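# Seat the rubber seal fully into the lid's groove

## Task

Work the rubber seal down into the lid's groove so it sits seated along the entire loop, with no section left out.

## Robot and tools

ROBOT. Two Franka FR3 seven-joint arms, left_arm and right_arm, each carrying a Robotiq 140 two-finger gripper with a wrist camera. The left gripper's fingers are hinged and can fold. Parts held in the outer quarter of the pads near the tips are squeezed normally. Parts held deeper, toward the palm, can be pulled in, held loosely or over-squeezed. A fingertip pushed tip-first onto a surface folds easily unless the gripper is fully closed, so a descent may overshoot without showing contact. The right gripper's fingers are rigid.

FRAMES. The scene frame has its origin at table-top height, midway between the nominal bases, with +z up, +x out over the table and left_arm on the +y side. Image left and right do not follow the arm names. Actual bases in the scene frame: left_arm at (-0.056, +0.317, 0) m with quat_wxyz (+1.000, 0, 0, +0.007); right_arm at (-0.027, -0.378, 0) m with quat_wxyz (+1.000, 0, 0, -0.007). Each arm reports its end_effector_position (m) and end_effector_quat_wxyz in its own base frame. The fixed camera and the table use the scene frame. Offsets run along the arm's own base axes, and rotations turn about the Hand target's position. The gripper's fingers point along its +z and open and close along its y. end_effector_position is the point between the closed pads. Reported positions may be off by a few cm, more at long reach.

ROW FORMAT. Every motion row has 18 numbers, covering both arms even if only one moves: left dx, dy, dz, rx, ry, rz, position, force_limit, speed, then the same nine for the right arm. The first six of each arm are an offset, not a pose. They are measured from that arm's Hand target as it stood when the action or move began. 1.0 means 0.6 m of translation or 180 degrees, and rx, ry, rz form one rotation vector. Sending all six as 0 re-requests the current Hand target. The three gripper numbers are absolute commands in [-1, 1]. To leave a gripper unchanged, resend its previous values, because 0 is itself a command.

execute_actions(actions, cameras). actions is a list of actions. Each action is a list of up to 15 rows, one row per 1/30 s step. A short action repeats its last row for the remaining steps. Within one action every row counts from the same start pose. The next action starts from the updated Hand target, so repeating an offset keeps moving the arm. Images come back only for an empty actions list or when cameras names them: cam_low, cam_left_wrist, cam_right_wrist, or "all".

move(target, speed, blend, blocking, cameras). target is one 18-number row or a list of up to 15 rows. Every row is an offset from the same starting Hand targets, not from the previous row. speed is the path's top speed in m/s, from 0.002 to 2, default 0.25, given as one value or one per target. blend is a corner radius in m, default 0, which stops at each target. With blocking=false the call returns after about 0.5 s while the motion continues. Paths take 0.5 to 10 s, do not avoid obstacles, and lag more when faster. The result adds a "move:" line: done, off_target, moving, held or fault, plus limits (paced means clipped, held means steps were withheld).

OTHER TOOLS. wait(seconds 0 to 10) lets the scene run. stop() brakes a running move. zoom_image(camera, region [x0, y0, x1, y1] in pixels, at most 504 by 504) enlarges the newest image. clear_fault(arm) clears a torque or force fault once it has been reported. read_manual gives licence texts only. finished_scene(scene, 1 or 2) ends the scene and cannot be undone.

CONTROL. On each step the commanded pose is clipped to within 70 mm and 16 degrees of the measured pose. The Hand target in results is the last commanded pose after clipping. A gripper can rest short of it, and the shortfall should be sent as an extra offset. To end a push, command the target back past the gripper. Large wrist turns can swing the elbow.

GRIPPER. position +1 is 140 mm open. The pads meet near -0.8, and -1 closes until blocked. force_limit and speed both start at +1. Closing at speed -1 gives about 14 N at force_limit -1, 40 N at 0 and 58 N at +1. Faster closing grips harder. Finger speed is about 30 mm/s at -1 and 250 mm/s at +1. object_status codes: 0 moving, 1 blocked while opening, 2 blocked while closing (a grip), 3 reached the target or pads met. Confirm a grip with 2. To tighten, raise force_limit and switch position between -1 and -0.98. position_measured is in counts: 3 fully open, about 75 is 100 mm, 139 is 60 mm, 200 is 20 mm, 230 is pads touching.

RESULT LINES. Joint torques and External joint torques follow joint order, and an outside push toward a higher joint angle lowers the external reading. Flange force is the gripper's force in its own x y z and includes held weight and some error. Wrist depth gives a 7x7 grid per wrist camera, rows separated by " / ", in mm from about 60 mm; "-" means no value. A MOTOR HOT line warns of an over-temperature brake lasting 30 to 60 s or more.

AVOID. A force fault stops an arm at 40 N of outside force. Contact torque limits are 35, 35, 32, 30, 12, 12, 12 N m from waist to wrist roll. Exceeding a joint range or speed also faults. Do not drop parts, let anything leave the table, slam into fixed or heavy objects, squeeze hard on parts still resting on something, or let the two grippers press on each other.

Each tool is called after "Request:" as name(argument=value, ...), one argument or row to a line, values as JSON.

## Session

Request:
execute_actions(
  actions=[],
)

Scene clock: 0.00 s.
left_arm: end_effector_position=(+0.1264, -0.4229, +0.3033) position_measured=3 object_status=3 end_effector_quat_wxyz=(-0.129, +0.298, +0.945, +0.030) | right_arm: end_effector_position=(+0.5938, -0.3122, +0.1864) position_measured=3 object_status=3 end_effector_quat_wxyz=(-0.100, -0.148, +0.907, -0.380)
Joint positions: left_arm=[-1.247 -0.169 0.072 -2.025 -0.147 1.641 1.03] | right_arm=[-0.147 0.357 -0.047 -1.863 -0.94 2.072 1.598]
Joint velocities: within noise
Joint torques (N m): no reading
External joint torques (N m): no reading
Flange force (N): no reading
Wrist depth (mm): cam_left_wrist=[1241 441 437 433 429 429 419 / 451 445 441 436 436 427 427 / 443 448 443 445 442 437 431 / 360 130 446 448 445 437 135 / - 121 454 459 433 429 120 / - 461 463 445 437 442 444 / - 467 467 460 448 445 449] | cam_right_wrist=[1364 1291 1697 1540 1299 1041 241 / - - 1811 1551 1218 269 238 / - 2395 1811 1418 1165 269 236 / - 135 1781 1400 1204 273 226 / - 135 1752 1418 305 269 107 / - - 1658 1400 1165 261 232 / - - 1518 1373 1134 971 233]
Hand target: left_arm +0.1264, -0.4229, +0.3033; -0.129, +0.298, +0.945, +0.030 | right_arm +0.5938, -0.3123, +0.1864; -0.100, -0.148, +0.907, -0.380
Tool commands: left_gripper/position=+1.0 left_gripper/force_limit=+1.0 left_gripper/speed=+1.0 right_gripper/position=+1.0 right_gripper/force_limit=+1.0 right_gripper/speed=+1.0

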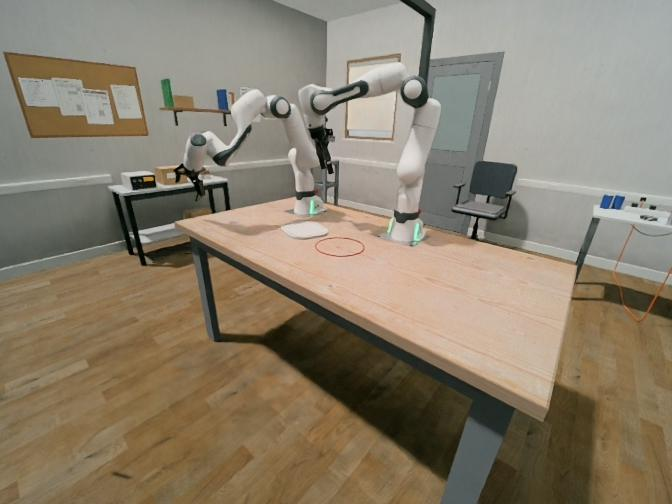

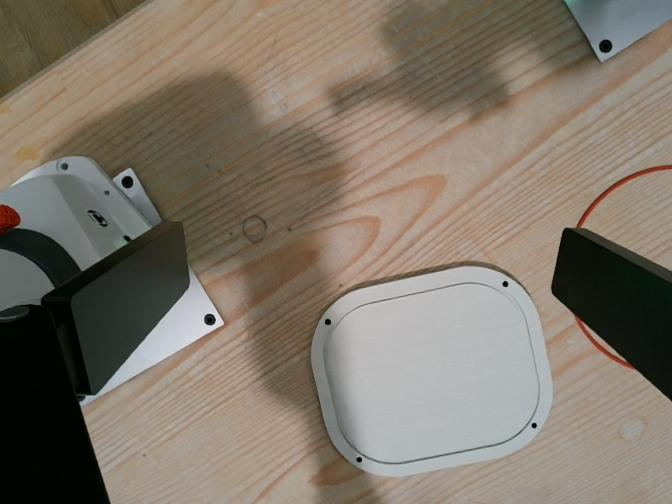

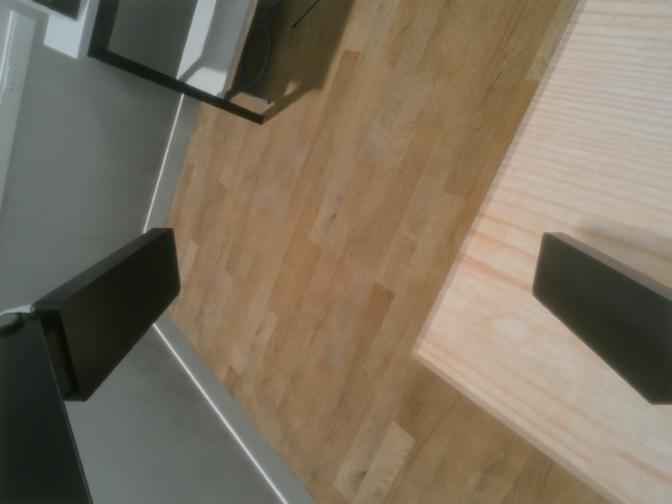

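Request:
zoom_image(
  camera="cam_left_wrist",
  region=[300, 240, 580, 490],
)

Request:
zoom_image(
  camera="cam_low",
  region=[250, 190, 450, 290],
)

Scaled by 1.800 from the camera's 672x504 image, which has a finer 960x720 frame.

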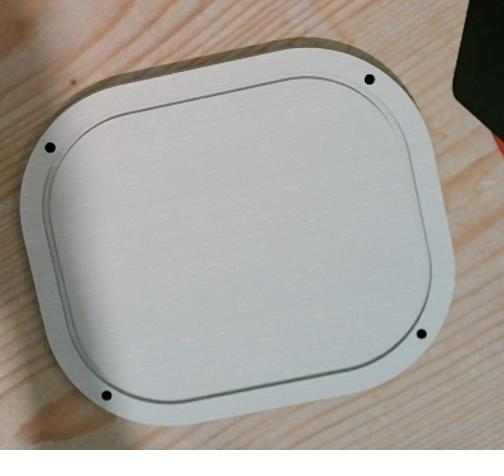

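Scaled by 2.520 from the camera's 672x504 image, which has a finer 960x720 frame.

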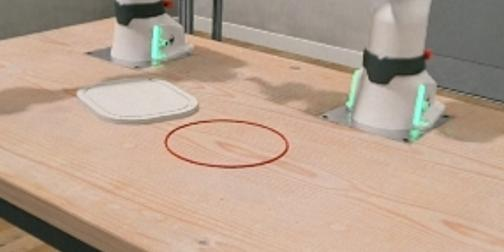

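Request:
move(
  target=[0.327,0.222,0.245,-0.043,-0.0727,0,1,1,1,-0.36,0.408,0.273,0.2567,-0.0246,0,1,1,1],
  cameras=["all"],
)

Scene clock: 4.60 s.
left_arm: end_effector_position=(+0.3220, -0.2910, +0.4506) position_measured=3 object_status=3 end_effector_quat_wxyz=(+0.000, +0.297, +0.955, -0.002) | right_arm: end_effector_position=(+0.3791, -0.0686, +0.3505) position_measured=3 object_status=3 end_effector_quat_wxyz=(+0.001, -0.158, +0.987, -0.001)
Joint positions: left_arm=[-1.143 -0.375 0.315 -1.846 0.11 1.491 1.335] | right_arm=[-0.033 -0.558 -0.112 -2.275 -0.061 1.724 1.133]
Joint velocities: left_arm=[0.001 -0.001 -0.001 0 0 -0.001 0.005] | right_arm=[within noise]
Joint torques (N m): left_arm=[0.3 -16.06 -3.99 23.31 1 2.23 0.33] | right_arm=[0.53 -13.76 0.14 23.81 1.2 2.19 -0.06]
External joint torques (N m): left_arm=[0.3 0.16 0.04 -0.09 0.21 -0.25 0.33] | right_arm=[0.53 -1 -1.16 -0.68 0.43 -0.28 -0.06]
Flange force (N): left_arm=[-0.4 0.9 -0.4] | right_arm=[4.5 1.1 1.4]
Wrist depth (mm): cam_left_wrist=[534 529 524 521 516 509 507 / 555 559 552 539 544 544 535 / 584 591 - 554 575 566 561 / 621 129 635 615 607 588 135 / - 121 663 656 642 644 120 / - 708 701 697 1661 1624 - / - 764 770 1782 1686 - -] | cam_right_wrist=[1094 422 418 425 424 420 427 / 1246 442 444 444 447 444 - / 1427 468 470 472 474 472 - / 1331 147 501 506 506 492 482 / - 135 530 532 543 540 107 / - 1364 - 1507 576 589 576 / - 1400 - 1609 1633 1711 -]
Hand target: left_arm +0.3226, -0.2897, +0.4503; +0.000, +0.301, +0.954, +0.000 | right_arm +0.3778, -0.0675, +0.3502; +0.001, -0.161, +0.987, +0.001
Off the commanded pose: left_arm 0.001 m, 0 deg | right_arm 0.002 m, 0 deg.
move: done

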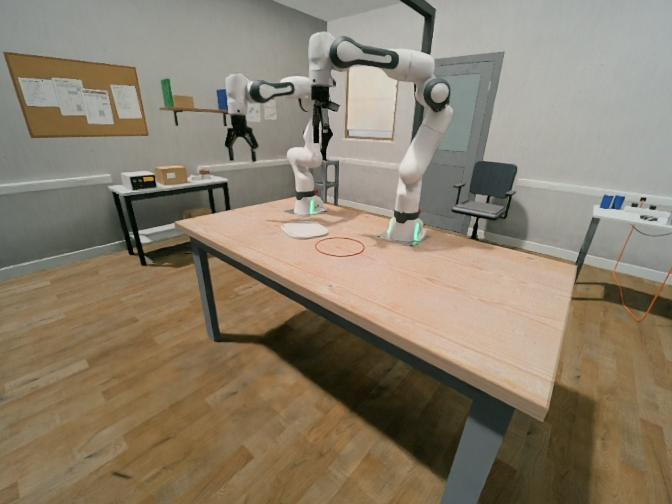

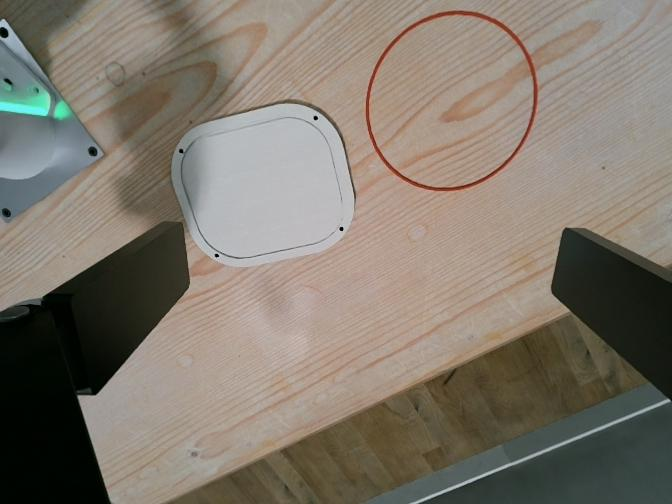

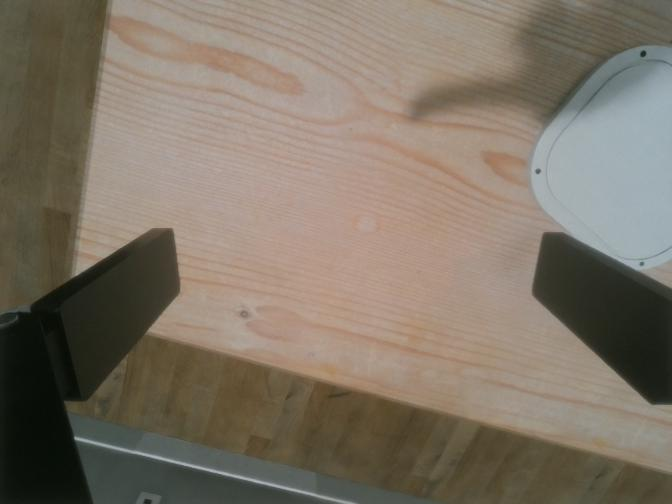

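Request:
zoom_image(
  camera="cam_left_wrist",
  region=[160, 90, 370, 280],
)

Request:
zoom_image(
  camera="cam_left_wrist",
  region=[350, 0, 560, 200],
)

Scaled by 2.400 from the camera's 672x504 image, which has a finer 960x720 frame.

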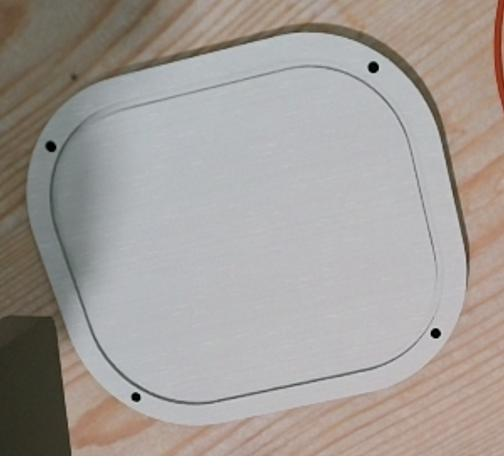

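Scaled by 2.400 from the camera's 672x504 image, which has a finer 960x720 frame.

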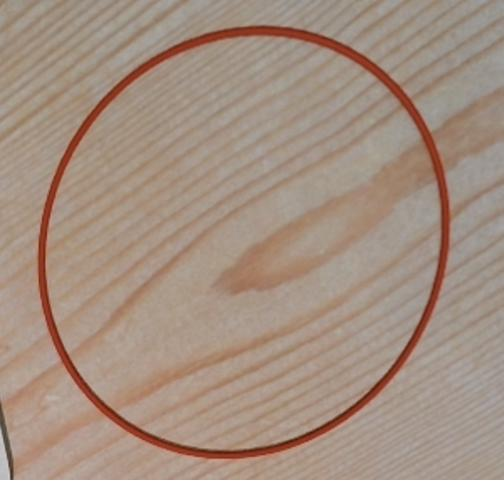

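Request:
move(
  target=[-0.0377,0.3203,-0.3888,0,0,0,1,1,1,-0.2747,0.5458,-0.222,0,0,0,1,1,1],
  cameras=["all"],
)

Scene clock: 9.10 s.
left_arm: end_effector_position=(+0.2991, -0.0975, +0.2169) position_measured=3 object_status=3 end_effector_quat_wxyz=(-0.002, +0.297, +0.955, -0.001) | right_arm: end_effector_position=(+0.2119, +0.2587, +0.2158) position_measured=3 object_status=3 end_effector_quat_wxyz=(-0.002, -0.164, +0.987, -0.001)
Joint positions: left_arm=[-0.934 -0.879 0.553 -2.729 0.438 1.894 1.465] | right_arm=[0.149 -0.85 0.654 -2.678 0.504 1.897 1.683]
Joint velocities: left_arm=[within noise] | right_arm=[0.002 -0.001 0.001 0.001 0 -0.001 0.006]
Joint torques (N m): left_arm=[0.43 -1.79 -9.98 21.76 0.99 2.78 0.33] | right_arm=[-0.67 -1.46 -11.94 21.95 1.31 2.38 0.17]
External joint torques (N m): left_arm=[0.47 -1.17 0.03 -0.99 0.22 0.32 0.33] | right_arm=[-0.73 -1.05 -0.43 -0.08 0.53 -0.06 0.17]
Flange force (N): left_arm=[6.9 0.3 2.4] | right_arm=[3.1 -1.6 -1.0]
Wrist depth (mm): cam_left_wrist=[320 315 313 309 308 305 301 / 335 334 330 327 324 321 319 / 360 350 350 346 341 337 334 / 378 129 371 368 362 352 136 / - 113 397 390 384 382 121 / - 407 422 414 411 402 405 / - 458 453 448 436 430 431] | cam_right_wrist=[303 306 305 308 308 307 311 / 320 321 321 317 324 327 329 / 341 339 334 326 339 348 347 / 355 147 343 - 356 355 360 / - 146 392 - 397 391 107 / - 411 414 418 416 416 423 / - 439 444 444 445 455 451]
Hand target: left_arm +0.2999, -0.0975, +0.2170; +0.000, +0.301, +0.954, +0.000 | right_arm +0.2129, +0.2600, +0.2170; +0.001, -0.161, +0.987, +0.001
Off the commanded pose: left_arm 0.001 m, 1 deg | right_arm 0.002 m, 0 deg.
move: done

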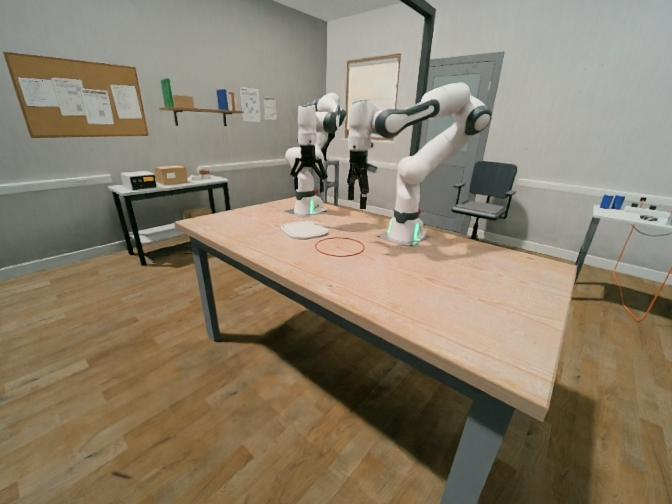

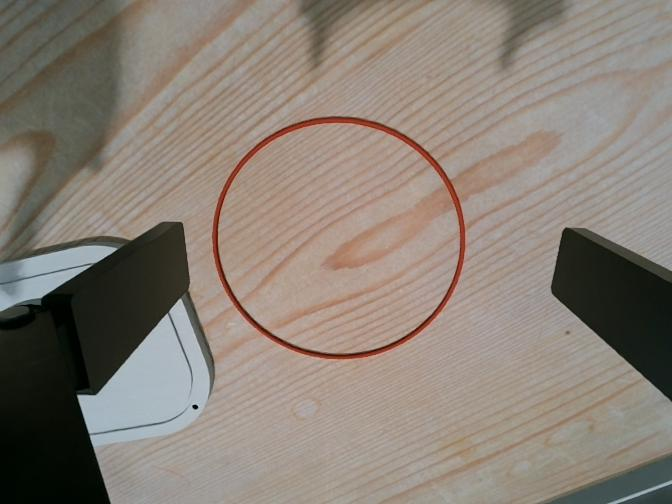

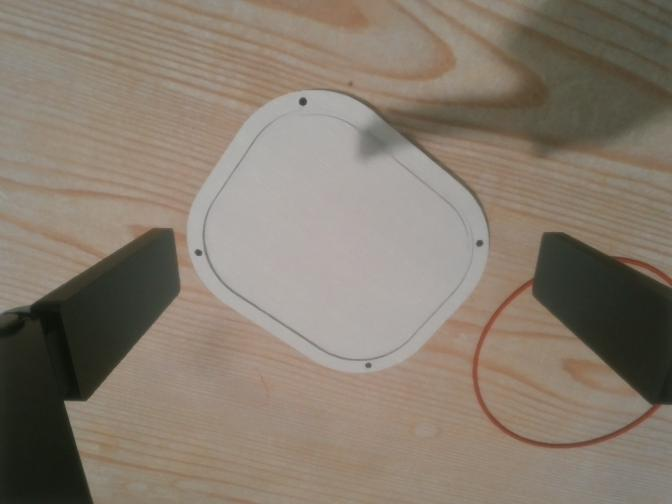

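Request:
zoom_image(
  camera="cam_right_wrist",
  region=[180, 80, 500, 390],
)

Request:
zoom_image(
  camera="cam_right_wrist",
  region=[180, 180, 280, 280],
)

Request:
zoom_image(
  camera="cam_left_wrist",
  region=[200, 100, 480, 370],
)

Request:
zoom_image(
  camera="cam_left_wrist",
  region=[205, 200, 265, 260],
)

Scaled by 1.575 from the camera's 672x504 image, which has a finer 960x720 frame.

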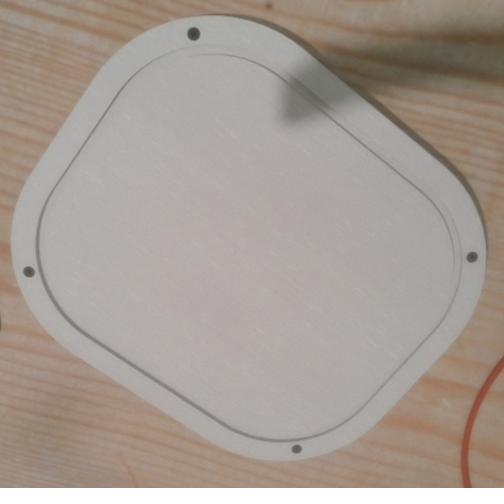

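Scaled by 5.040 from the camera's 672x504 image, which has a finer 960x720 frame.

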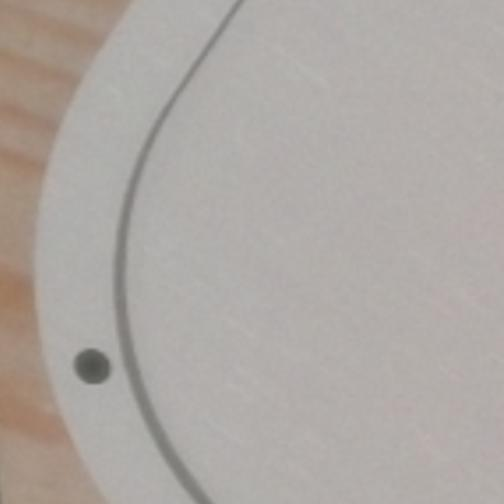

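Scaled by 1.800 from the camera's 672x504 image, which has a finer 960x720 frame.

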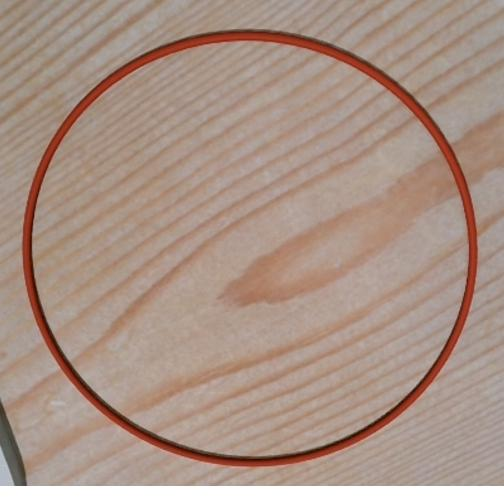

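Scaled by 8.400 from the camera's 672x504 image, which has a finer 960x720 frame.

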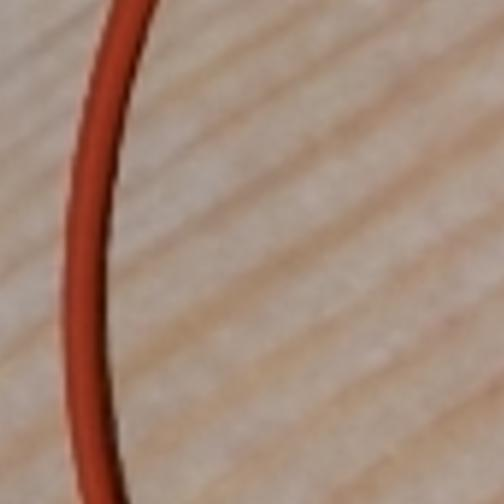

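Request:
zoom_image(
  camera="cam_right_wrist",
  region=[340, 90, 490, 240],
)

Request:
zoom_image(
  camera="cam_right_wrist",
  region=[190, 80, 340, 230],
)

Request:
zoom_image(
  camera="cam_right_wrist",
  region=[190, 230, 340, 380],
)

Request:
zoom_image(
  camera="cam_right_wrist",
  region=[340, 230, 490, 380],
)

Scaled by 3.360 from the camera's 672x504 image, which has a finer 960x720 frame.

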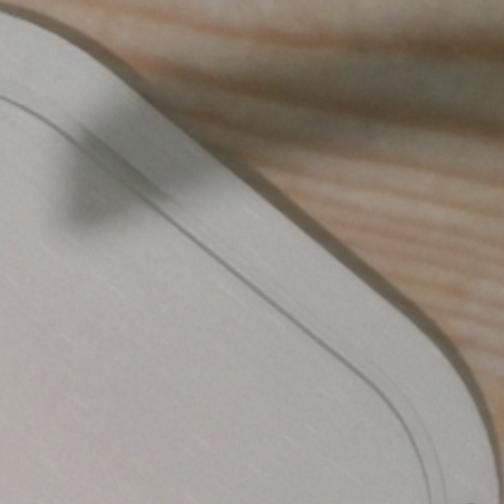

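Scaled by 3.360 from the camera's 672x504 image, which has a finer 960x720 frame.

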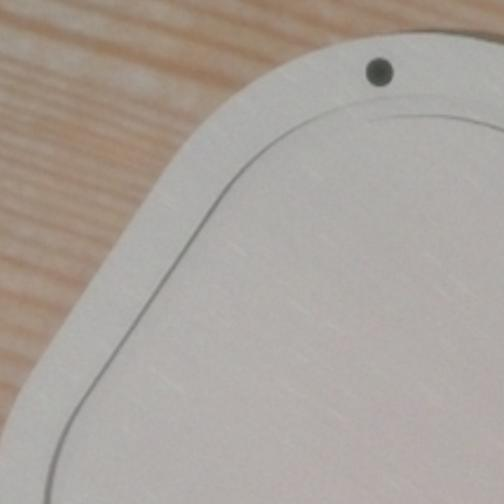

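Scaled by 3.360 from the camera's 672x504 image, which has a finer 960x720 frame.

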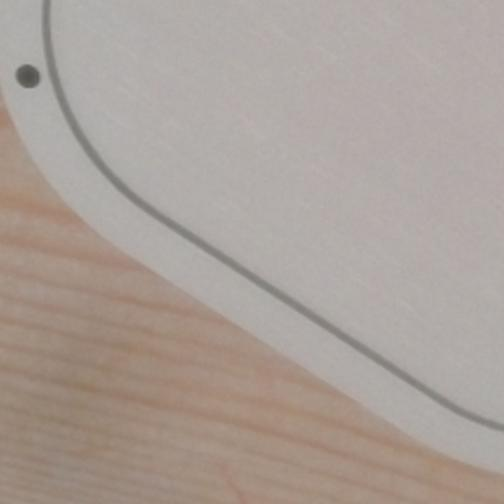

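Scaled by 3.360 from the camera's 672x504 image, which has a finer 960x720 frame.

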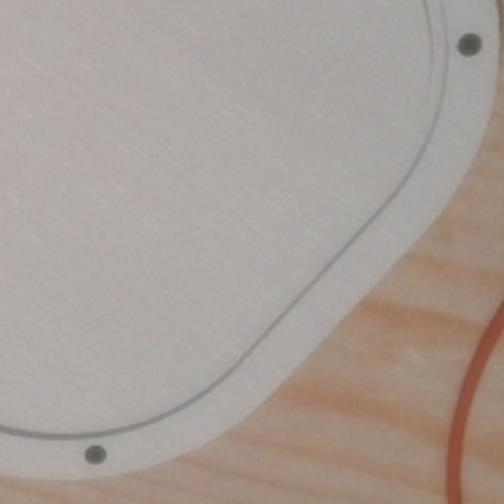

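Request:
move(
  target=[
    [0.1608,0.1525,-0.1,0,0,0.0778,-1,-0.5,0,0.1145,0.3622,-0.1,0,0,-0.21,-1,-0.5,0],
    [0.1608,0.1525,-0.2617,0,0,0.0778,-1,-0.5,0,0.1145,0.3622,-0.2617,0,0,-0.21,-1,-0.5,0],
  ],
  blend=[0.03,0],
  cameras=["all"],
)

Scene clock: 16.17 s.
left_arm: end_effector_position=(+0.3954, -0.0057, +0.0598) position_measured=233 object_status=3 end_effector_quat_wxyz=(-0.002, +0.179, +0.984, +0.000) | right_arm: end_effector_position=(+0.2804, +0.4761, +0.0598) position_measured=233 object_status=3 end_effector_quat_wxyz=(+0.000, +0.166, +0.986, -0.001)
Joint positions: left_arm=[-1.102 -0.346 1.167 -2.704 0.54 2.487 1.529] | right_arm=[-0.943 -0.638 1.932 -2.152 0.785 2.234 2.419]
Joint velocities: left_arm=[-0.001 -0.001 0.002 -0.001 0.001 0.003 0.002] | right_arm=[within noise]
Joint torques (N m): left_arm=[0.01 -3.85 -7.58 18.21 0.45 2.79 0.32] | right_arm=[-0.65 24.02 -18.23 17.74 1.23 2.6 0.12]
External joint torques (N m): left_arm=[-0.06 -0.27 0.11 -0.28 -0.04 0.33 0.32] | right_arm=[-0.71 -1.39 -0.65 -0.01 0.52 0.15 0.12]
Flange force (N): left_arm=[-0.1 0.6 1.8] | right_arm=[-1.7 3.2 2.6]
Wrist depth (mm): cam_left_wrist=[174 173 171 170 168 167 165 / 184 182 180 179 178 176 175 / 194 193 191 189 187 186 184 / 207 206 202 147 197 197 196 / 221 216 79 87 - 81 205 / - 64 76 - - 75 64 / - - - - - - -] | cam_right_wrist=[173 173 174 175 175 175 176 / 178 183 184 184 185 185 186 / 181 185 195 196 197 197 198 / 195 194 206 136 206 210 210 / 206 205 90 83 89 96 223 / - - - - - - 65 / - - - - - - -]
Hand target: left_arm +0.3964, -0.0060, +0.0600; +0.000, +0.182, +0.983, +0.000 | right_arm +0.2816, +0.4773, +0.0600; +0.001, +0.168, +0.986, +0.001
Off the commanded pose: left_arm 0.001 m, 0 deg | right_arm 0.002 m, 0 deg.
move: done

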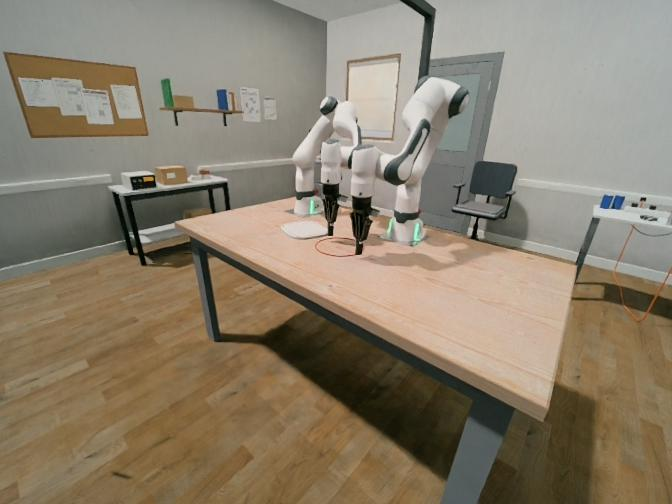

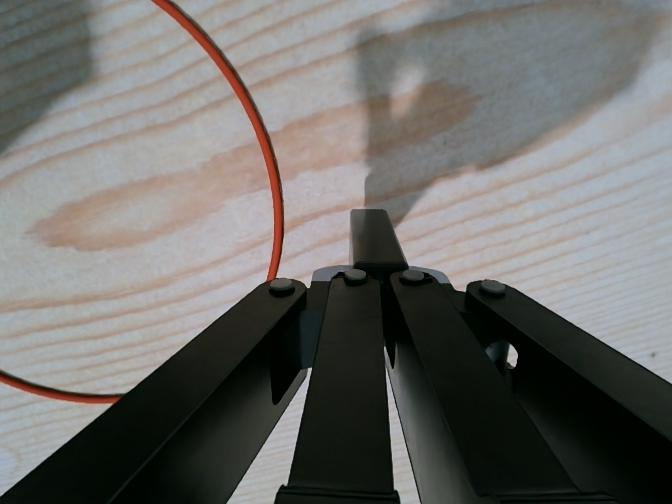

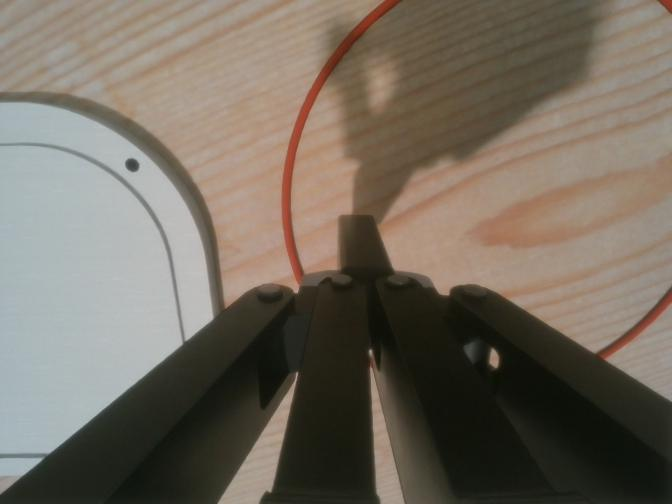

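Request:
move(
  target=[0,0,-0.0383,0,0,0,-1,-0.5,0,0,0,-0.0383,0,0,0,-1,-0.5,0],
  speed=0.05,
)

Request:
execute_actions(
  actions=[
    [[0,0,-0.0017,0,0,0,-1,-0.5,0,0,0,-0.0017,0,0,0,-1,-0.5,0]],
    [[0,0,-0.0017,0,0,0,-1,-0.5,0,0,0,-0.0017,0,0,0,-1,-0.5,0]],
    [[0,0,-0.0017,0,0,0,-1,-0.5,0,0,0,-0.0017,0,0,0,-1,-0.5,0]],
  ],
)

Scene clock: 19.40 s.
left_arm: end_effector_position=(+0.3927, -0.0038, +0.0378) position_measured=233 object_status=3 end_effector_quat_wxyz=(-0.006, +0.177, +0.984, +0.003) | right_arm: end_effector_position=(+0.2805, +0.4769, +0.0371) position_measured=233 object_status=3 end_effector_quat_wxyz=(+0.000, +0.169, +0.986, -0.001)
Joint positions: left_arm=[-1.207 -0.267 1.279 -2.715 0.501 2.567 1.554] | right_arm=[-0.991 -0.665 1.996 -2.152 0.824 2.271 2.404]
Joint velocities: left_arm=[within noise] | right_arm=[-0.001 0 0.001 -0.001 0.001 0.005 -0.006]
Joint torques (N m): left_arm=[0.87 -1.86 -5.92 16.74 0.66 2.83 0.02] | right_arm=[-0.64 26.36 -18.39 16.72 1.2 2.48 -0.18]
External joint torques (N m): left_arm=[0.86 0.62 0.33 -0.94 0.23 0.4 0.02] | right_arm=[-0.61 -0.86 -0.61 -0.26 0.52 0.04 -0.18]
External joint torques when the fault began: left_arm=[-0.8 1.89 1.31 -1.83 0.05 2.53 0.24]
Flange force (N): left_arm=[0.0 0.0 0.0] | right_arm=[-1.7 1.1 2.1]
Flange force when the fault began (N): left_arm=[0.0 0.0 0.0]
Wrist depth (mm): cam_left_wrist=[156 153 152 151 150 149 148 / 163 162 159 159 158 157 156 / 171 171 170 168 166 165 164 / 182 181 178 147 174 174 173 / 194 190 79 87 - 82 182 / - 64 76 - - 75 64 / - - - - - - -] | cam_right_wrist=[153 154 154 154 155 156 156 / 160 162 163 163 164 165 165 / 161 168 173 173 174 175 175 / 169 170 183 154 185 186 187 / - - 90 83 89 193 198 / - - - - - - 65 / - - - - - - -]
Hand target: left_arm +0.3927, -0.0038, +0.0378; -0.006, +0.177, +0.984, +0.003 (not the last commanded pose) | right_arm +0.2816, +0.4773, +0.0370; +0.001, +0.168, +0.986, +0.001
Tool commands: left_gripper/position=-1.0 left_gripper/force_limit=-0.498039 left_gripper/speed=+0.003922 right_gripper/position=-1.0 right_gripper/force_limit=-0.5 right_gripper/speed=+0.0
Off the commanded pose: left_arm 0.004 m, 1 deg | right_arm 0.001 m, 0 deg.
FORCE FAULT: contact force on the left arm reached its limit, and that arm stopped. The contact can be on any part of that arm, not only on its tool. That arm's remaining commands of this call were not run. That arm is still stopped at the end of this call. While its stop runs, that arm takes no new command, but execute_actions still moves its gripper.
CLEAR FAULT: the left arm stays stopped (Reflex) until you call clear_fault(arm="left_arm").
move: fault (left_arm)

not run: an earlier result of this reply reported a stop or a fault. Calls in your next reply go to the robot.

Request:
clear_fault(
  arm="left_arm",
)

Request:
execute_actions(
  actions=[
    [[0,0,0.0133,0,0,0,-1,-0.5,0,0,0,0.005,0,0,0,-1,-0.5,0]],
  ],
  cameras=["cam_left_wrist","cam_right_wrist"],
)

Scene clock: 19.67 s.
left_arm: end_effector_position=(+0.3927, -0.0038, +0.0378) position_measured=233 object_status=3 end_effector_quat_wxyz=(-0.006, +0.177, +0.984, +0.003) | right_arm: end_effector_position=(+0.2807, +0.4770, +0.0372) position_measured=233 object_status=3 end_effector_quat_wxyz=(+0.000, +0.168, +0.986, -0.001)
Joint positions: left_arm=[-1.207 -0.267 1.279 -2.715 0.501 2.567 1.554] | right_arm=[-0.991 -0.665 1.996 -2.152 0.824 2.271 2.403]
Joint torques (N m): left_arm=[0.87 -1.88 -5.9 16.69 0.66 2.82 0.04] | right_arm=[-0.7 26.35 -18.44 16.65 1.19 2.6 -0.15]
External joint torques (N m): left_arm=[0.84 0.6 0.32 -0.96 0.23 0.4 0.04] | right_arm=[-0.95 -0.83 -0.87 -0.44 0.51 0.16 -0.15]
Flange force (N): left_arm=[0.0 0.0 0.0] | right_arm=[-2.1 0.6 2.2]
Wrist depth (mm): cam_left_wrist=[156 153 153 152 150 149 148 / 163 161 160 159 158 157 155 / 171 170 170 169 166 165 164 / 182 181 177 147 174 174 174 / 194 190 79 87 - 81 182 / - 64 76 - - 75 64 / - - - - - - -] | cam_right_wrist=[154 154 154 155 155 156 156 / 160 162 162 164 164 164 165 / 161 167 173 173 174 174 175 / 170 173 184 154 184 186 186 / 178 178 90 83 89 193 199 / - - - - - - 65 / - - - - - - -]
Hand target: left_arm +0.3927, -0.0038, +0.0378; -0.006, +0.177, +0.984, +0.003 (not the last commanded pose) | right_arm +0.2816, +0.4773, +0.0370; +0.001, +0.168, +0.986, +0.001
Tool commands: left_gripper/position=-1.0 left_gripper/force_limit=-0.498039 left_gripper/speed=+0.003922 right_gripper/position=-1.0 right_gripper/force_limit=-0.5 right_gripper/speed=+0.0
Off the commanded pose: left_arm 0.004 m, 1 deg | right_arm 0.001 m, 0 deg.
FORCE FAULT, CONTINUED: the left arm's stop, for the force fault that an earlier result reported, is over. The call counts as one of the actions that you can send in this scene. That arm's target is now where it stood when the stop ended, not its last command. That arm accepts commands again.
CLEAR FAULT: your call cleared the left arm's force fault. If the contact force or a joint's load stays at its limit, that arm stops again.

Scene clock: 20.37 s.
left_arm: end_effector_position=(+0.3940, -0.0041, +0.0461) position_measured=233 object_status=3 end_effector_quat_wxyz=(-0.005, +0.179, +0.984, +0.002) | right_arm: end_effector_position=(+0.2823, +0.4774, +0.0397) position_measured=233 object_status=3 end_effector_quat_wxyz=(+0.001, +0.169, +0.986, +0.001)
Joint positions: left_arm=[-1.16 -0.295 1.23 -2.71 0.516 2.536 1.547] | right_arm=[-0.987 -0.663 1.99 -2.152 0.823 2.271 2.403]
Joint velocities: left_arm=[0.001 0 -0.002 0 0.001 -0.004 0.001] | right_arm=[within noise]
Joint torques (N m): left_arm=[1.32 -3.4 -7.48 17.03 0.42 2.17 -0.21] | right_arm=[0.56 26.51 -19.31 16.78 0.52 2.43 -0.02]
External joint torques (N m): left_arm=[1.31 -0.26 -0.68 -1.03 -0.03 -0.28 -0.21] | right_arm=[0.57 -0.62 -1.48 -0.34 -0.17 -0.04 -0.02]
Flange force (N): left_arm=[0.0 0.0 0.0] | right_arm=[1.8 -4.2 -4.4]
Wrist depth (mm): cam_left_wrist=[161 161 160 158 157 156 155 / 170 169 168 166 165 164 163 / 180 180 177 175 174 174 172 / 192 190 187 147 182 182 181 / 203 198 79 87 - 81 191 / - 64 75 - - 75 64 / - - - - - - -] | cam_right_wrist=[155 155 156 157 158 158 159 / 161 165 165 165 167 167 168 / 164 170 174 176 177 177 178 / 172 173 186 136 186 189 190 / 183 184 89 83 89 196 203 / - - - - - - 65 / - - - - - - -]
Hand target: left_arm +0.3927, -0.0038, +0.0458; -0.006, +0.177, +0.984, +0.003 | right_arm +0.2816, +0.4773, +0.0400; +0.001, +0.168, +0.986, +0.001
Off the commanded pose: left_arm 0.001 m, 0 deg | right_arm 0.001 m, 0 deg.
Images, in order (width x height): cam_left_wrist 672x504, cam_right_wrist 672x504.

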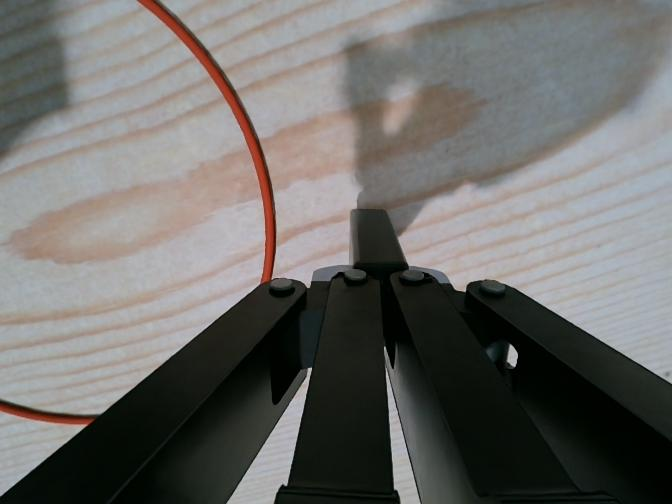

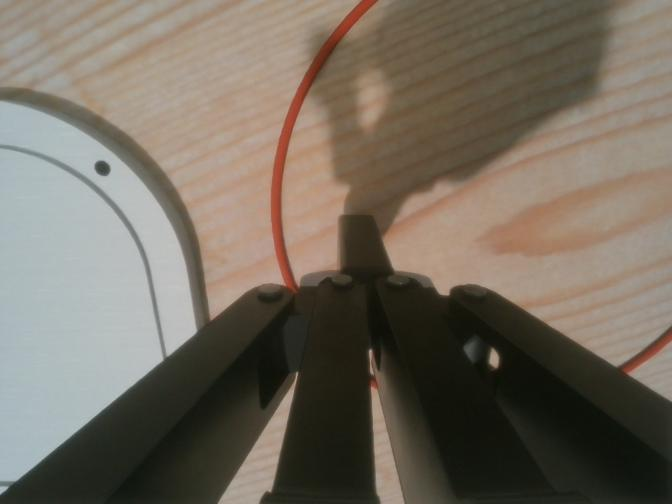

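Request:
execute_actions(
  actions=[
    [[0,0,-0.0025,0,0,0,-1,-0.5,0,0,0,-0.0017,0,0,0,-1,-0.5,0]],
    [[0,0,-0.0025,0,0,0,-1,-0.5,0,0,0,-0.0017,0,0,0,-1,-0.5,0]],
    [[0,0,-0.0017,0,0,0,-1,-0.5,0,0,0,-0.0017,0,0,0,-1,-0.5,0]],
  ],
)

Request:
execute_actions(
  actions=[
    [[0,0,-0.0017,0,0,0,-1,-0.5,0,0,0,-0.0008,0,0,0,-1,-0.5,0]],
    [[0,0,-0.0008,0,0,0,-1,-0.5,0,0,0,-0.0008,0,0,0,-1,-0.5,0]],
  ],
)

Scene clock: 22.27 s.
left_arm: end_effector_position=(+0.3928, -0.0035, +0.0423) position_measured=233 object_status=3 end_effector_quat_wxyz=(-0.006, +0.178, +0.984, +0.003) | right_arm: end_effector_position=(+0.2805, +0.4774, +0.0373) position_measured=233 object_status=3 end_effector_quat_wxyz=(+0.000, +0.168, +0.986, +0.000)
Joint positions: left_arm=[-1.181 -0.284 1.252 -2.712 0.514 2.547 1.547] | right_arm=[-0.992 -0.663 1.998 -2.152 0.823 2.273 2.403]
Joint torques (N m): left_arm=[0.21 -2.89 -6.45 17.06 0.41 2.74 0.03] | right_arm=[-0.68 26.33 -18.38 16.73 0.88 2.61 -0.07]
External joint torques (N m): left_arm=[0.2 -0.09 0.12 -0.73 -0.04 0.32 0.03] | right_arm=[-0.8 -0.94 -0.73 -0.37 0.19 0.16 -0.07]
External joint torques at the end of the 1st action: left_arm=[0.05 0.26 -0.17 -0.89 -0.04 0.33 -0.06] | right_arm=[-0.28 -0.91 -0.69 -0.34 0.09 -0.04 -0.01]
External joint torques at the end of the 2nd action: left_arm=[-0.23 -0.07 -0.06 -0.79 -0.05 0.31 -0.01] | right_arm=[-0.44 -0.91 -0.5 -0.35 0.08 0.01 -0.08]
Flange force (N): left_arm=[0.0 0.0 0.0] | right_arm=[-1.8 0.9 1.7]
Flange force at the end of the 1st action (N): left_arm=[0.0 0.0 0.0] | right_arm=[-0.5 0.0 0.2]
Flange force at the end of the 2nd action (N): left_arm=[0.0 0.0 0.0] | right_arm=[-1.1 0.6 1.1]
Wrist depth (mm): cam_left_wrist=[159 157 156 156 153 153 152 / 167 165 164 164 162 160 160 / 176 174 174 173 171 170 169 / 188 186 182 147 178 178 177 / 199 194 79 87 - 81 187 / - 64 76 - - 75 64 / - - - - - - -] | cam_right_wrist=[153 154 154 155 155 156 156 / 160 163 162 164 164 165 165 / 161 170 172 173 174 175 176 / 170 171 184 155 185 187 187 / 182 180 90 83 89 193 200 / - - - - - - 65 / - - - - - - -]
Hand target: left_arm +0.3927, -0.0038, +0.0418; -0.006, +0.177, +0.984, +0.003 | right_arm +0.2816, +0.4773, +0.0370; +0.001, +0.168, +0.986, +0.001
Off the commanded pose: left_arm 0.001 m, 0 deg | right_arm 0.001 m, 0 deg.

Scene clock: 23.47 s.
left_arm: end_effector_position=(+0.3929, -0.0036, +0.0408) position_measured=233 object_status=3 end_effector_quat_wxyz=(-0.006, +0.178, +0.984, +0.003) | right_arm: end_effector_position=(+0.2806, +0.4774, +0.0363) position_measured=233 object_status=3 end_effector_quat_wxyz=(+0.000, +0.168, +0.986, +0.000)
Joint positions: left_arm=[-1.193 -0.281 1.265 -2.713 0.514 2.553 1.547] | right_arm=[-0.995 -0.663 2.002 -2.152 0.823 2.275 2.403]
Joint torques (N m): left_arm=[0.26 -2.55 -6.36 16.95 0.42 2.75 0] | right_arm=[-0.68 26.51 -18.37 16.7 0.92 2.61 -0.08]
External joint torques (N m): left_arm=[0.28 0.02 0.22 -0.92 -0.03 0.3 -0.01] | right_arm=[-0.73 -0.84 -0.72 -0.36 0.23 0.16 -0.08]
External joint torques at the end of the 1st action: left_arm=[0.11 -0.06 0.36 -0.87 -0.03 0.29 0.02] | right_arm=[-0.57 -0.87 -1.09 -0.27 0.22 0.17 -0.07]
Flange force (N): left_arm=[0.0 0.0 0.0] | right_arm=[-1.6 0.6 1.5]
Flange force at the end of the 1st action (N): left_arm=[0.0 0.0 0.0] | right_arm=[-1.2 -0.1 0.3]
Wrist depth (mm): cam_left_wrist=[158 156 155 153 153 152 151 / 165 164 163 162 161 160 158 / 174 173 172 170 170 168 167 / 185 183 180 147 177 177 177 / 197 194 79 87 - 81 186 / - 64 76 - - 75 64 / - - - - - - -] | cam_right_wrist=[152 153 154 154 155 155 156 / 159 161 162 163 163 164 164 / 161 167 172 172 173 174 174 / 169 171 182 155 183 186 186 / 179 180 90 83 89 192 198 / - - - - - - 65 / - - - - - - -]
Hand target: left_arm +0.3927, -0.0038, +0.0403; -0.006, +0.177, +0.984, +0.003 | right_arm +0.2816, +0.4773, +0.0360; +0.001, +0.168, +0.986, +0.001
Off the commanded pose: left_arm 0.001 m, 0 deg | right_arm 0.001 m, 0 deg.

Request:
execute_actions(
  actions=[
    [[0,0,-0.0008,0,0,0,-1,-0.5,0,0,0,-0.0008,0,0,0,-1,-0.5,0]],
    [[0,0,-0.0008,0,0,0,-1,-0.5,0,0,0,-0.0008,0,0,0,-1,-0.5,0]],
  ],
)

Request:
execute_actions(
  actions=[
    [[0,0,-0.0008,0,0,0,-1,-0.5,0,0,0,-0.0008,0,0,0,-1,-0.5,0]],
    [[0,0,-0.0008,0,0,0,-1,-0.5,0,0,0,-0.0008,0,0,0,-1,-0.5,0]],
  ],
)

Scene clock: 24.87 s.
left_arm: end_effector_position=(+0.3930, -0.0036, +0.0399) position_measured=233 object_status=3 end_effector_quat_wxyz=(-0.006, +0.178, +0.984, +0.003) | right_arm: end_effector_position=(+0.2806, +0.4775, +0.0353) position_measured=233 object_status=3 end_effector_quat_wxyz=(+0.000, +0.168, +0.986, +0.000)
Joint positions: left_arm=[-1.201 -0.279 1.274 -2.713 0.514 2.556 1.547] | right_arm=[-0.998 -0.663 2.006 -2.152 0.823 2.278 2.403]
Joint torques (N m): left_arm=[0.24 -2.32 -6.33 16.9 0.4 2.75 -0.01] | right_arm=[-0.65 26.57 -18.33 16.68 0.95 2.6 -0.08]
External joint torques (N m): left_arm=[0.27 0.09 0.2 -0.82 -0.05 0.32 -0.01] | right_arm=[-0.56 -0.93 -0.55 -0.4 0.26 0.13 -0.08]
External joint torques at the end of the 1st action: left_arm=[-0.08 0.09 -0.24 -0.89 -0.03 0.34 0.03] | right_arm=[-0.73 -0.89 -0.57 -0.34 0.24 0.16 -0.09]
Flange force (N): left_arm=[0.0 0.0 0.0] | right_arm=[-1.3 0.6 1.8]
Flange force at the end of the 1st action (N): left_arm=[0.0 0.0 0.0] | right_arm=[-1.7 1.0 2.0]
Wrist depth (mm): cam_left_wrist=[158 155 154 153 152 151 149 / 165 163 162 160 160 158 158 / 173 172 172 170 168 167 166 / 184 182 179 147 176 177 175 / 195 193 79 87 - 81 184 / - 64 76 - - 75 64 / - - - - - - -] | cam_right_wrist=[151 151 153 153 153 154 154 / 158 160 161 162 162 163 164 / 160 166 171 172 173 173 173 / - 169 182 155 183 184 185 / 180 181 90 83 89 191 197 / - - - - - - 65 / - - - - - - -]
Hand target: left_arm +0.3927, -0.0038, +0.0393; -0.006, +0.177, +0.984, +0.003 | right_arm +0.2816, +0.4773, +0.0351; +0.001, +0.168, +0.986, +0.001
Off the commanded pose: left_arm 0.001 m, 0 deg | right_arm 0.001 m, 0 deg.

Scene clock: 26.07 s.
left_arm: end_effector_position=(+0.3929, -0.0036, +0.0389) position_measured=233 object_status=3 end_effector_quat_wxyz=(-0.006, +0.177, +0.984, +0.003) | right_arm: end_effector_position=(+0.2807, +0.4775, +0.0344) position_measured=233 object_status=3 end_effector_quat_wxyz=(+0.000, +0.168, +0.986, +0.000)
Joint positions: left_arm=[-1.209 -0.277 1.282 -2.713 0.514 2.56 1.547] | right_arm=[-1.001 -0.663 2.01 -2.152 0.823 2.28 2.403]
Joint torques (N m): left_arm=[0.3 -2.21 -6.36 16.82 0.41 2.74 0] | right_arm=[-0.68 26.62 -18.3 16.71 0.99 2.63 -0.11]
External joint torques (N m): left_arm=[0.16 0.06 -0.01 -0.89 -0.02 0.32 0] | right_arm=[-0.62 -0.93 -0.63 -0.28 0.3 0.18 -0.11]
External joint torques at the end of the 1st action: left_arm=[0.38 0.11 0.6 -0.89 -0.03 0.3 -0.01] | right_arm=[-0.7 -0.78 -0.56 -0.23 0.28 0.19 -0.11]
Flange force (N): left_arm=[0.0 0.0 0.0] | right_arm=[-1.5 0.9 1.9]
Flange force at the end of the 1st action (N): left_arm=[0.0 0.0 0.0] | right_arm=[-1.7 1.1 2.0]
Wrist depth (mm): cam_left_wrist=[156 154 153 152 151 150 149 / 164 162 161 159 159 157 156 / 173 171 170 169 167 167 165 / 183 181 179 147 175 176 174 / 195 191 79 87 - 82 183 / - 64 76 - - 75 64 / - - - - - - -] | cam_right_wrist=[151 152 151 152 153 154 154 / 157 160 161 160 162 162 162 / 158 166 171 170 171 172 173 / 167 169 181 154 182 183 183 / 178 178 90 83 89 191 197 / - - - - - - 65 / - - - - - - -]
Hand target: left_arm +0.3927, -0.0038, +0.0384; -0.006, +0.177, +0.984, +0.003 | right_arm +0.2816, +0.4773, +0.0341; +0.001, +0.168, +0.986, +0.001
Off the commanded pose: left_arm 0.001 m, 0 deg | right_arm 0.001 m, 0 deg.

Request:
execute_actions(
  actions=[
    [[0,0,-0.0008,0,0,0,-1,-0.5,0,0,0,-0.0008,0,0,0,-1,-0.5,0]],
    [[0,0,-0.0008,0,0,0,-1,-0.5,0,0,0,-0.0008,0,0,0,-1,-0.5,0]],
  ],
)

Request:
execute_actions(
  actions=[
    [[0,0,-0.0008,0,0,0,-1,-0.5,0,0,0,-0.0008,0,0,0,-1,-0.5,0]],
    [[0,0,-0.0008,0,0,0,-1,-0.5,0,0,0,-0.0008,0,0,0,-1,-0.5,0]],
  ],
  cameras=["cam_left_wrist","cam_right_wrist"],
)

Scene clock: 27.43 s.
left_arm: end_effector_position=(+0.3930, -0.0036, +0.0380) position_measured=233 object_status=3 end_effector_quat_wxyz=(-0.006, +0.177, +0.984, +0.003) | right_arm: end_effector_position=(+0.2807, +0.4775, +0.0334) position_measured=233 object_status=3 end_effector_quat_wxyz=(+0.000, +0.168, +0.986, +0.000)
Joint positions: left_arm=[-1.217 -0.275 1.291 -2.713 0.514 2.563 1.547] | right_arm=[-1.004 -0.663 2.013 -2.152 0.823 2.283 2.403]
Joint torques (N m): left_arm=[0.17 -2.08 -6.19 16.62 0.39 2.74 0] | right_arm=[-0.69 26.72 -18.24 16.65 0.99 2.63 -0.13]
External joint torques (N m): left_arm=[0.14 0.11 0.24 -1.04 -0.04 0.3 0] | right_arm=[-0.51 -0.84 -0.54 -0.24 0.32 0.17 -0.13]
External joint torques at the end of the 1st action: left_arm=[0.26 0.1 0.36 -0.86 -0.03 0.32 0.01] | right_arm=[-0.79 -0.85 -0.82 -0.32 0.32 0.13 -0.09]
Flange force (N): left_arm=[0.0 0.0 0.0] | right_arm=[-1.3 0.8 1.8]
Flange force at the end of the 1st action (N): left_arm=[0.0 0.0 0.0] | right_arm=[-1.8 0.8 1.5]
Wrist depth (mm): cam_left_wrist=[156 154 152 151 149 149 148 / 163 161 161 159 158 157 156 / 172 170 170 169 166 165 164 / 182 181 177 147 174 175 173 / 193 189 79 87 - 81 182 / - 64 76 - - 75 64 / - - - - - - -] | cam_right_wrist=[150 150 151 151 152 152 153 / 156 159 160 161 161 161 162 / 157 164 169 170 171 171 172 / 166 169 180 154 181 183 183 / 177 178 90 83 89 189 195 / - - - - - - 65 / - - - - - - -]
Hand target: left_arm +0.3927, -0.0038, +0.0374; -0.006, +0.177, +0.984, +0.003 | right_arm +0.2816, +0.4773, +0.0331; +0.001, +0.168, +0.986, +0.001
Off the commanded pose: left_arm 0.001 m, 0 deg | right_arm 0.001 m, 0 deg.

Scene clock: 28.63 s.
left_arm: end_effector_position=(+0.3931, -0.0036, +0.0378) position_measured=233 object_status=3 end_effector_quat_wxyz=(-0.007, +0.178, +0.984, +0.003) | right_arm: end_effector_position=(+0.2807, +0.4776, +0.0325) position_measured=233 object_status=3 end_effector_quat_wxyz=(+0.000, +0.168, +0.986, +0.000)
Joint positions: left_arm=[-1.224 -0.274 1.297 -2.711 0.514 2.561 1.547] | right_arm=[-1.007 -0.663 2.017 -2.152 0.824 2.285 2.402]
Joint torques (N m): left_arm=[-0.43 -0.16 -4.81 15.08 0.66 3.68 -0.01] | right_arm=[-0.69 26.79 -18.24 16.6 1.02 2.62 -0.08]
External joint torques (N m): left_arm=[-0.44 1.78 1.64 -2.57 0.23 1.26 -0.01] | right_arm=[-0.73 -0.91 -0.7 -0.39 0.34 0.17 -0.08]
External joint torques at the end of the 1st action: left_arm=[-0.38 0.92 1.08 -1.74 0.12 0.76 0.01] | right_arm=[-0.2 -0.94 -0.73 -0.36 0.33 0.15 -0.08]
Flange force (N): left_arm=[0.0 0.0 0.0] | right_arm=[-1.7 0.7 1.9]
Flange force at the end of the 1st action (N): left_arm=[0.0 0.0 0.0] | right_arm=[-0.4 -0.5 0.8]
Wrist depth (mm): cam_left_wrist=[156 154 153 151 150 149 148 / 162 162 160 158 158 156 156 / 171 170 170 168 166 166 164 / 182 182 178 147 175 175 173 / 193 189 79 87 - 82 182 / - 64 76 - - 75 64 / - - - - - - -] | cam_right_wrist=[149 149 150 151 151 151 152 / 156 158 158 160 160 161 161 / 157 164 169 169 169 169 171 / 165 167 178 155 179 181 182 / 178 176 90 83 89 188 194 / - - - - - - 65 / - - - - - - -]
Hand target: left_arm +0.3927, -0.0038, +0.0365; -0.006, +0.177, +0.984, +0.003 | right_arm +0.2816, +0.4773, +0.0322; +0.001, +0.168, +0.986, +0.001
Off the commanded pose: left_arm 0.001 m, 0 deg | right_arm 0.001 m, 0 deg.
Images, in order (width x height): cam_left_wrist 672x504, cam_right_wrist 672x504.

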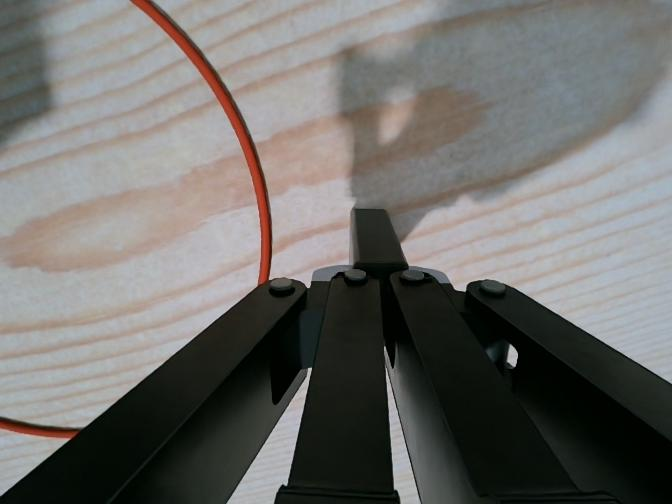

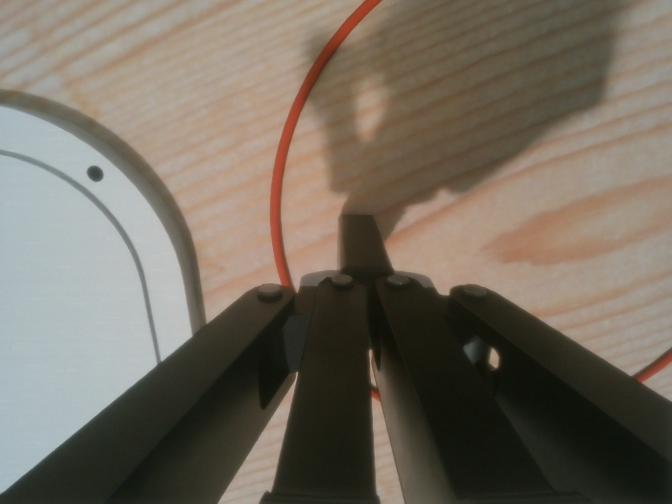

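Request:
execute_actions(
  actions=[
    [[0,0,0.005,0,0,0,-1,-0.5,0,0,0,-0.0008,0,0,0,-1,-0.5,0]],
    [[0,0,0,0,0,0,-1,-0.5,0,0,0,-0.0008,0,0,0,-1,-0.5,0]],
    [[0,0,0,0,0,0,-1,-0.5,0,0,0,-0.0008,0,0,0,-1,-0.5,0]],
  ],
)

Request:
execute_actions(
  actions=[
    [[0,0,0,0,0,0,-1,-0.5,0,0,0,-0.0008,0,0,0,-1,-0.5,0]],
    [[0,0,0,0,0,0,-1,-0.5,0,0,0,-0.0008,0,0,0,-1,-0.5,0]],
    [[0,0,0,0,0,0,-1,-0.5,0,0,0,-0.0008,0,0,0,-1,-0.5,0]],
  ],
)

Scene clock: 30.63 s.
left_arm: end_effector_position=(+0.3938, -0.0040, +0.0398) position_measured=233 object_status=3 end_effector_quat_wxyz=(-0.005, +0.178, +0.984, +0.003) | right_arm: end_effector_position=(+0.2807, +0.4776, +0.0311) position_measured=233 object_status=3 end_effector_quat_wxyz=(+0.000, +0.168, +0.986, +0.000)
Joint positions: left_arm=[-1.207 -0.279 1.279 -2.712 0.516 2.559 1.546] | right_arm=[-1.011 -0.663 2.023 -2.152 0.824 2.289 2.402]
Joint torques (N m): left_arm=[1.13 -2.62 -7.2 16.75 0.43 2.27 -0.09] | right_arm=[-0.69 26.94 -18.18 16.47 1.03 2.61 -0.07]
External joint torques (N m): left_arm=[1.19 -0.34 -0.61 -0.87 -0.01 -0.16 -0.09] | right_arm=[-0.67 -0.86 -0.65 -0.47 0.35 0.15 -0.07]
External joint torques at the end of the 1st action: left_arm=[1.19 -0.39 -0.43 -0.71 -0.03 -0.17 -0.12] | right_arm=[-0.72 -0.98 -0.62 -0.51 0.32 0.15 -0.09]
External joint torques at the end of the 2nd action: left_arm=[1.19 -0.32 -0.6 -1.05 -0.03 -0.18 -0.11] | right_arm=[-0.49 -0.83 -0.57 -0.52 0.36 0.14 -0.12]
Flange force (N): left_arm=[0.0 0.0 0.0] | right_arm=[-1.4 0.3 1.9]
Flange force at the end of the 1st action (N): left_arm=[0.0 0.0 0.0] | right_arm=[-1.6 0.6 2.2]
Flange force at the end of the 2nd action (N): left_arm=[0.0 0.0 0.0] | right_arm=[-1.1 -0.3 1.7]
Wrist depth (mm): cam_left_wrist=[157 155 154 153 152 150 149 / 164 163 162 161 159 158 157 / 173 173 172 170 169 167 166 / 184 183 180 147 176 177 175 / 195 193 79 87 - 81 185 / - 64 76 - - 75 64 / - - - - - - -] | cam_right_wrist=[148 148 149 149 150 150 151 / 155 157 157 158 158 159 160 / 155 163 166 167 168 168 169 / 164 166 177 154 177 180 180 / 175 174 90 83 89 186 192 / - - - - - - 65 / - - - - - - -]
Hand target: left_arm +0.3927, -0.0038, +0.0395; -0.006, +0.177, +0.984, +0.003 | right_arm +0.2816, +0.4773, +0.0307; +0.001, +0.168, +0.986, +0.001
Off the commanded pose: left_arm 0.001 m, 0 deg | right_arm 0.001 m, 0 deg.

Scene clock: 32.33 s.
left_arm: end_effector_position=(+0.3938, -0.0040, +0.0398) position_measured=233 object_status=3 end_effector_quat_wxyz=(-0.005, +0.178, +0.984, +0.003) | right_arm: end_effector_position=(+0.2808, +0.4777, +0.0297) position_measured=233 object_status=3 end_effector_quat_wxyz=(+0.000, +0.168, +0.986, +0.000)
Joint positions: left_arm=[-1.207 -0.279 1.279 -2.712 0.516 2.559 1.546] | right_arm=[-1.015 -0.663 2.029 -2.152 0.824 2.292 2.402]
Joint torques (N m): left_arm=[1.16 -2.6 -7.2 16.76 0.42 2.27 -0.07] | right_arm=[-0.66 27.09 -18.15 16.36 1.04 2.62 -0.1]
External joint torques (N m): left_arm=[1.13 -0.32 -0.68 -0.97 -0.02 -0.16 -0.07] | right_arm=[-0.59 -0.78 -0.65 -0.52 0.36 0.17 -0.1]
External joint torques at the end of the 1st action: left_arm=[1.25 -0.32 -0.57 -0.87 -0.06 -0.17 -0.08] | right_arm=[-0.6 -0.87 -0.85 -0.47 0.35 0.12 -0.13]
External joint torques at the end of the 2nd action: left_arm=[1.07 -0.31 -0.7 -1.02 -0.04 -0.15 -0.09] | right_arm=[-0.76 -0.89 -0.64 -0.55 0.36 0.18 -0.14]
Flange force (N): left_arm=[0.0 0.0 0.0] | right_arm=[-1.2 -0.3 1.7]
Flange force at the end of the 1st action (N): left_arm=[0.0 0.0 0.0] | right_arm=[-1.3 -0.2 1.3]
Flange force at the end of the 2nd action (N): left_arm=[0.0 0.0 0.0] | right_arm=[-1.7 0.2 2.2]
Wrist depth (mm): cam_left_wrist=[157 155 154 152 151 150 150 / 165 163 162 160 160 158 157 / 173 172 172 170 168 167 166 / 184 183 180 147 176 177 174 / 196 192 79 87 - 82 185 / - 64 76 - - 75 64 / - - - - - - -] | cam_right_wrist=[146 147 148 148 149 149 150 / 155 156 156 156 157 158 159 / 155 163 165 166 167 167 168 / 161 164 175 155 176 178 178 / 173 174 90 83 89 185 190 / - - - - - - 65 / - - - - - - -]
Hand target: left_arm +0.3927, -0.0038, +0.0395; -0.006, +0.177, +0.984, +0.003 | right_arm +0.2816, +0.4773, +0.0293; +0.001, +0.168, +0.986, +0.001
Off the commanded pose: left_arm 0.001 m, 0 deg | right_arm 0.001 m, 0 deg.


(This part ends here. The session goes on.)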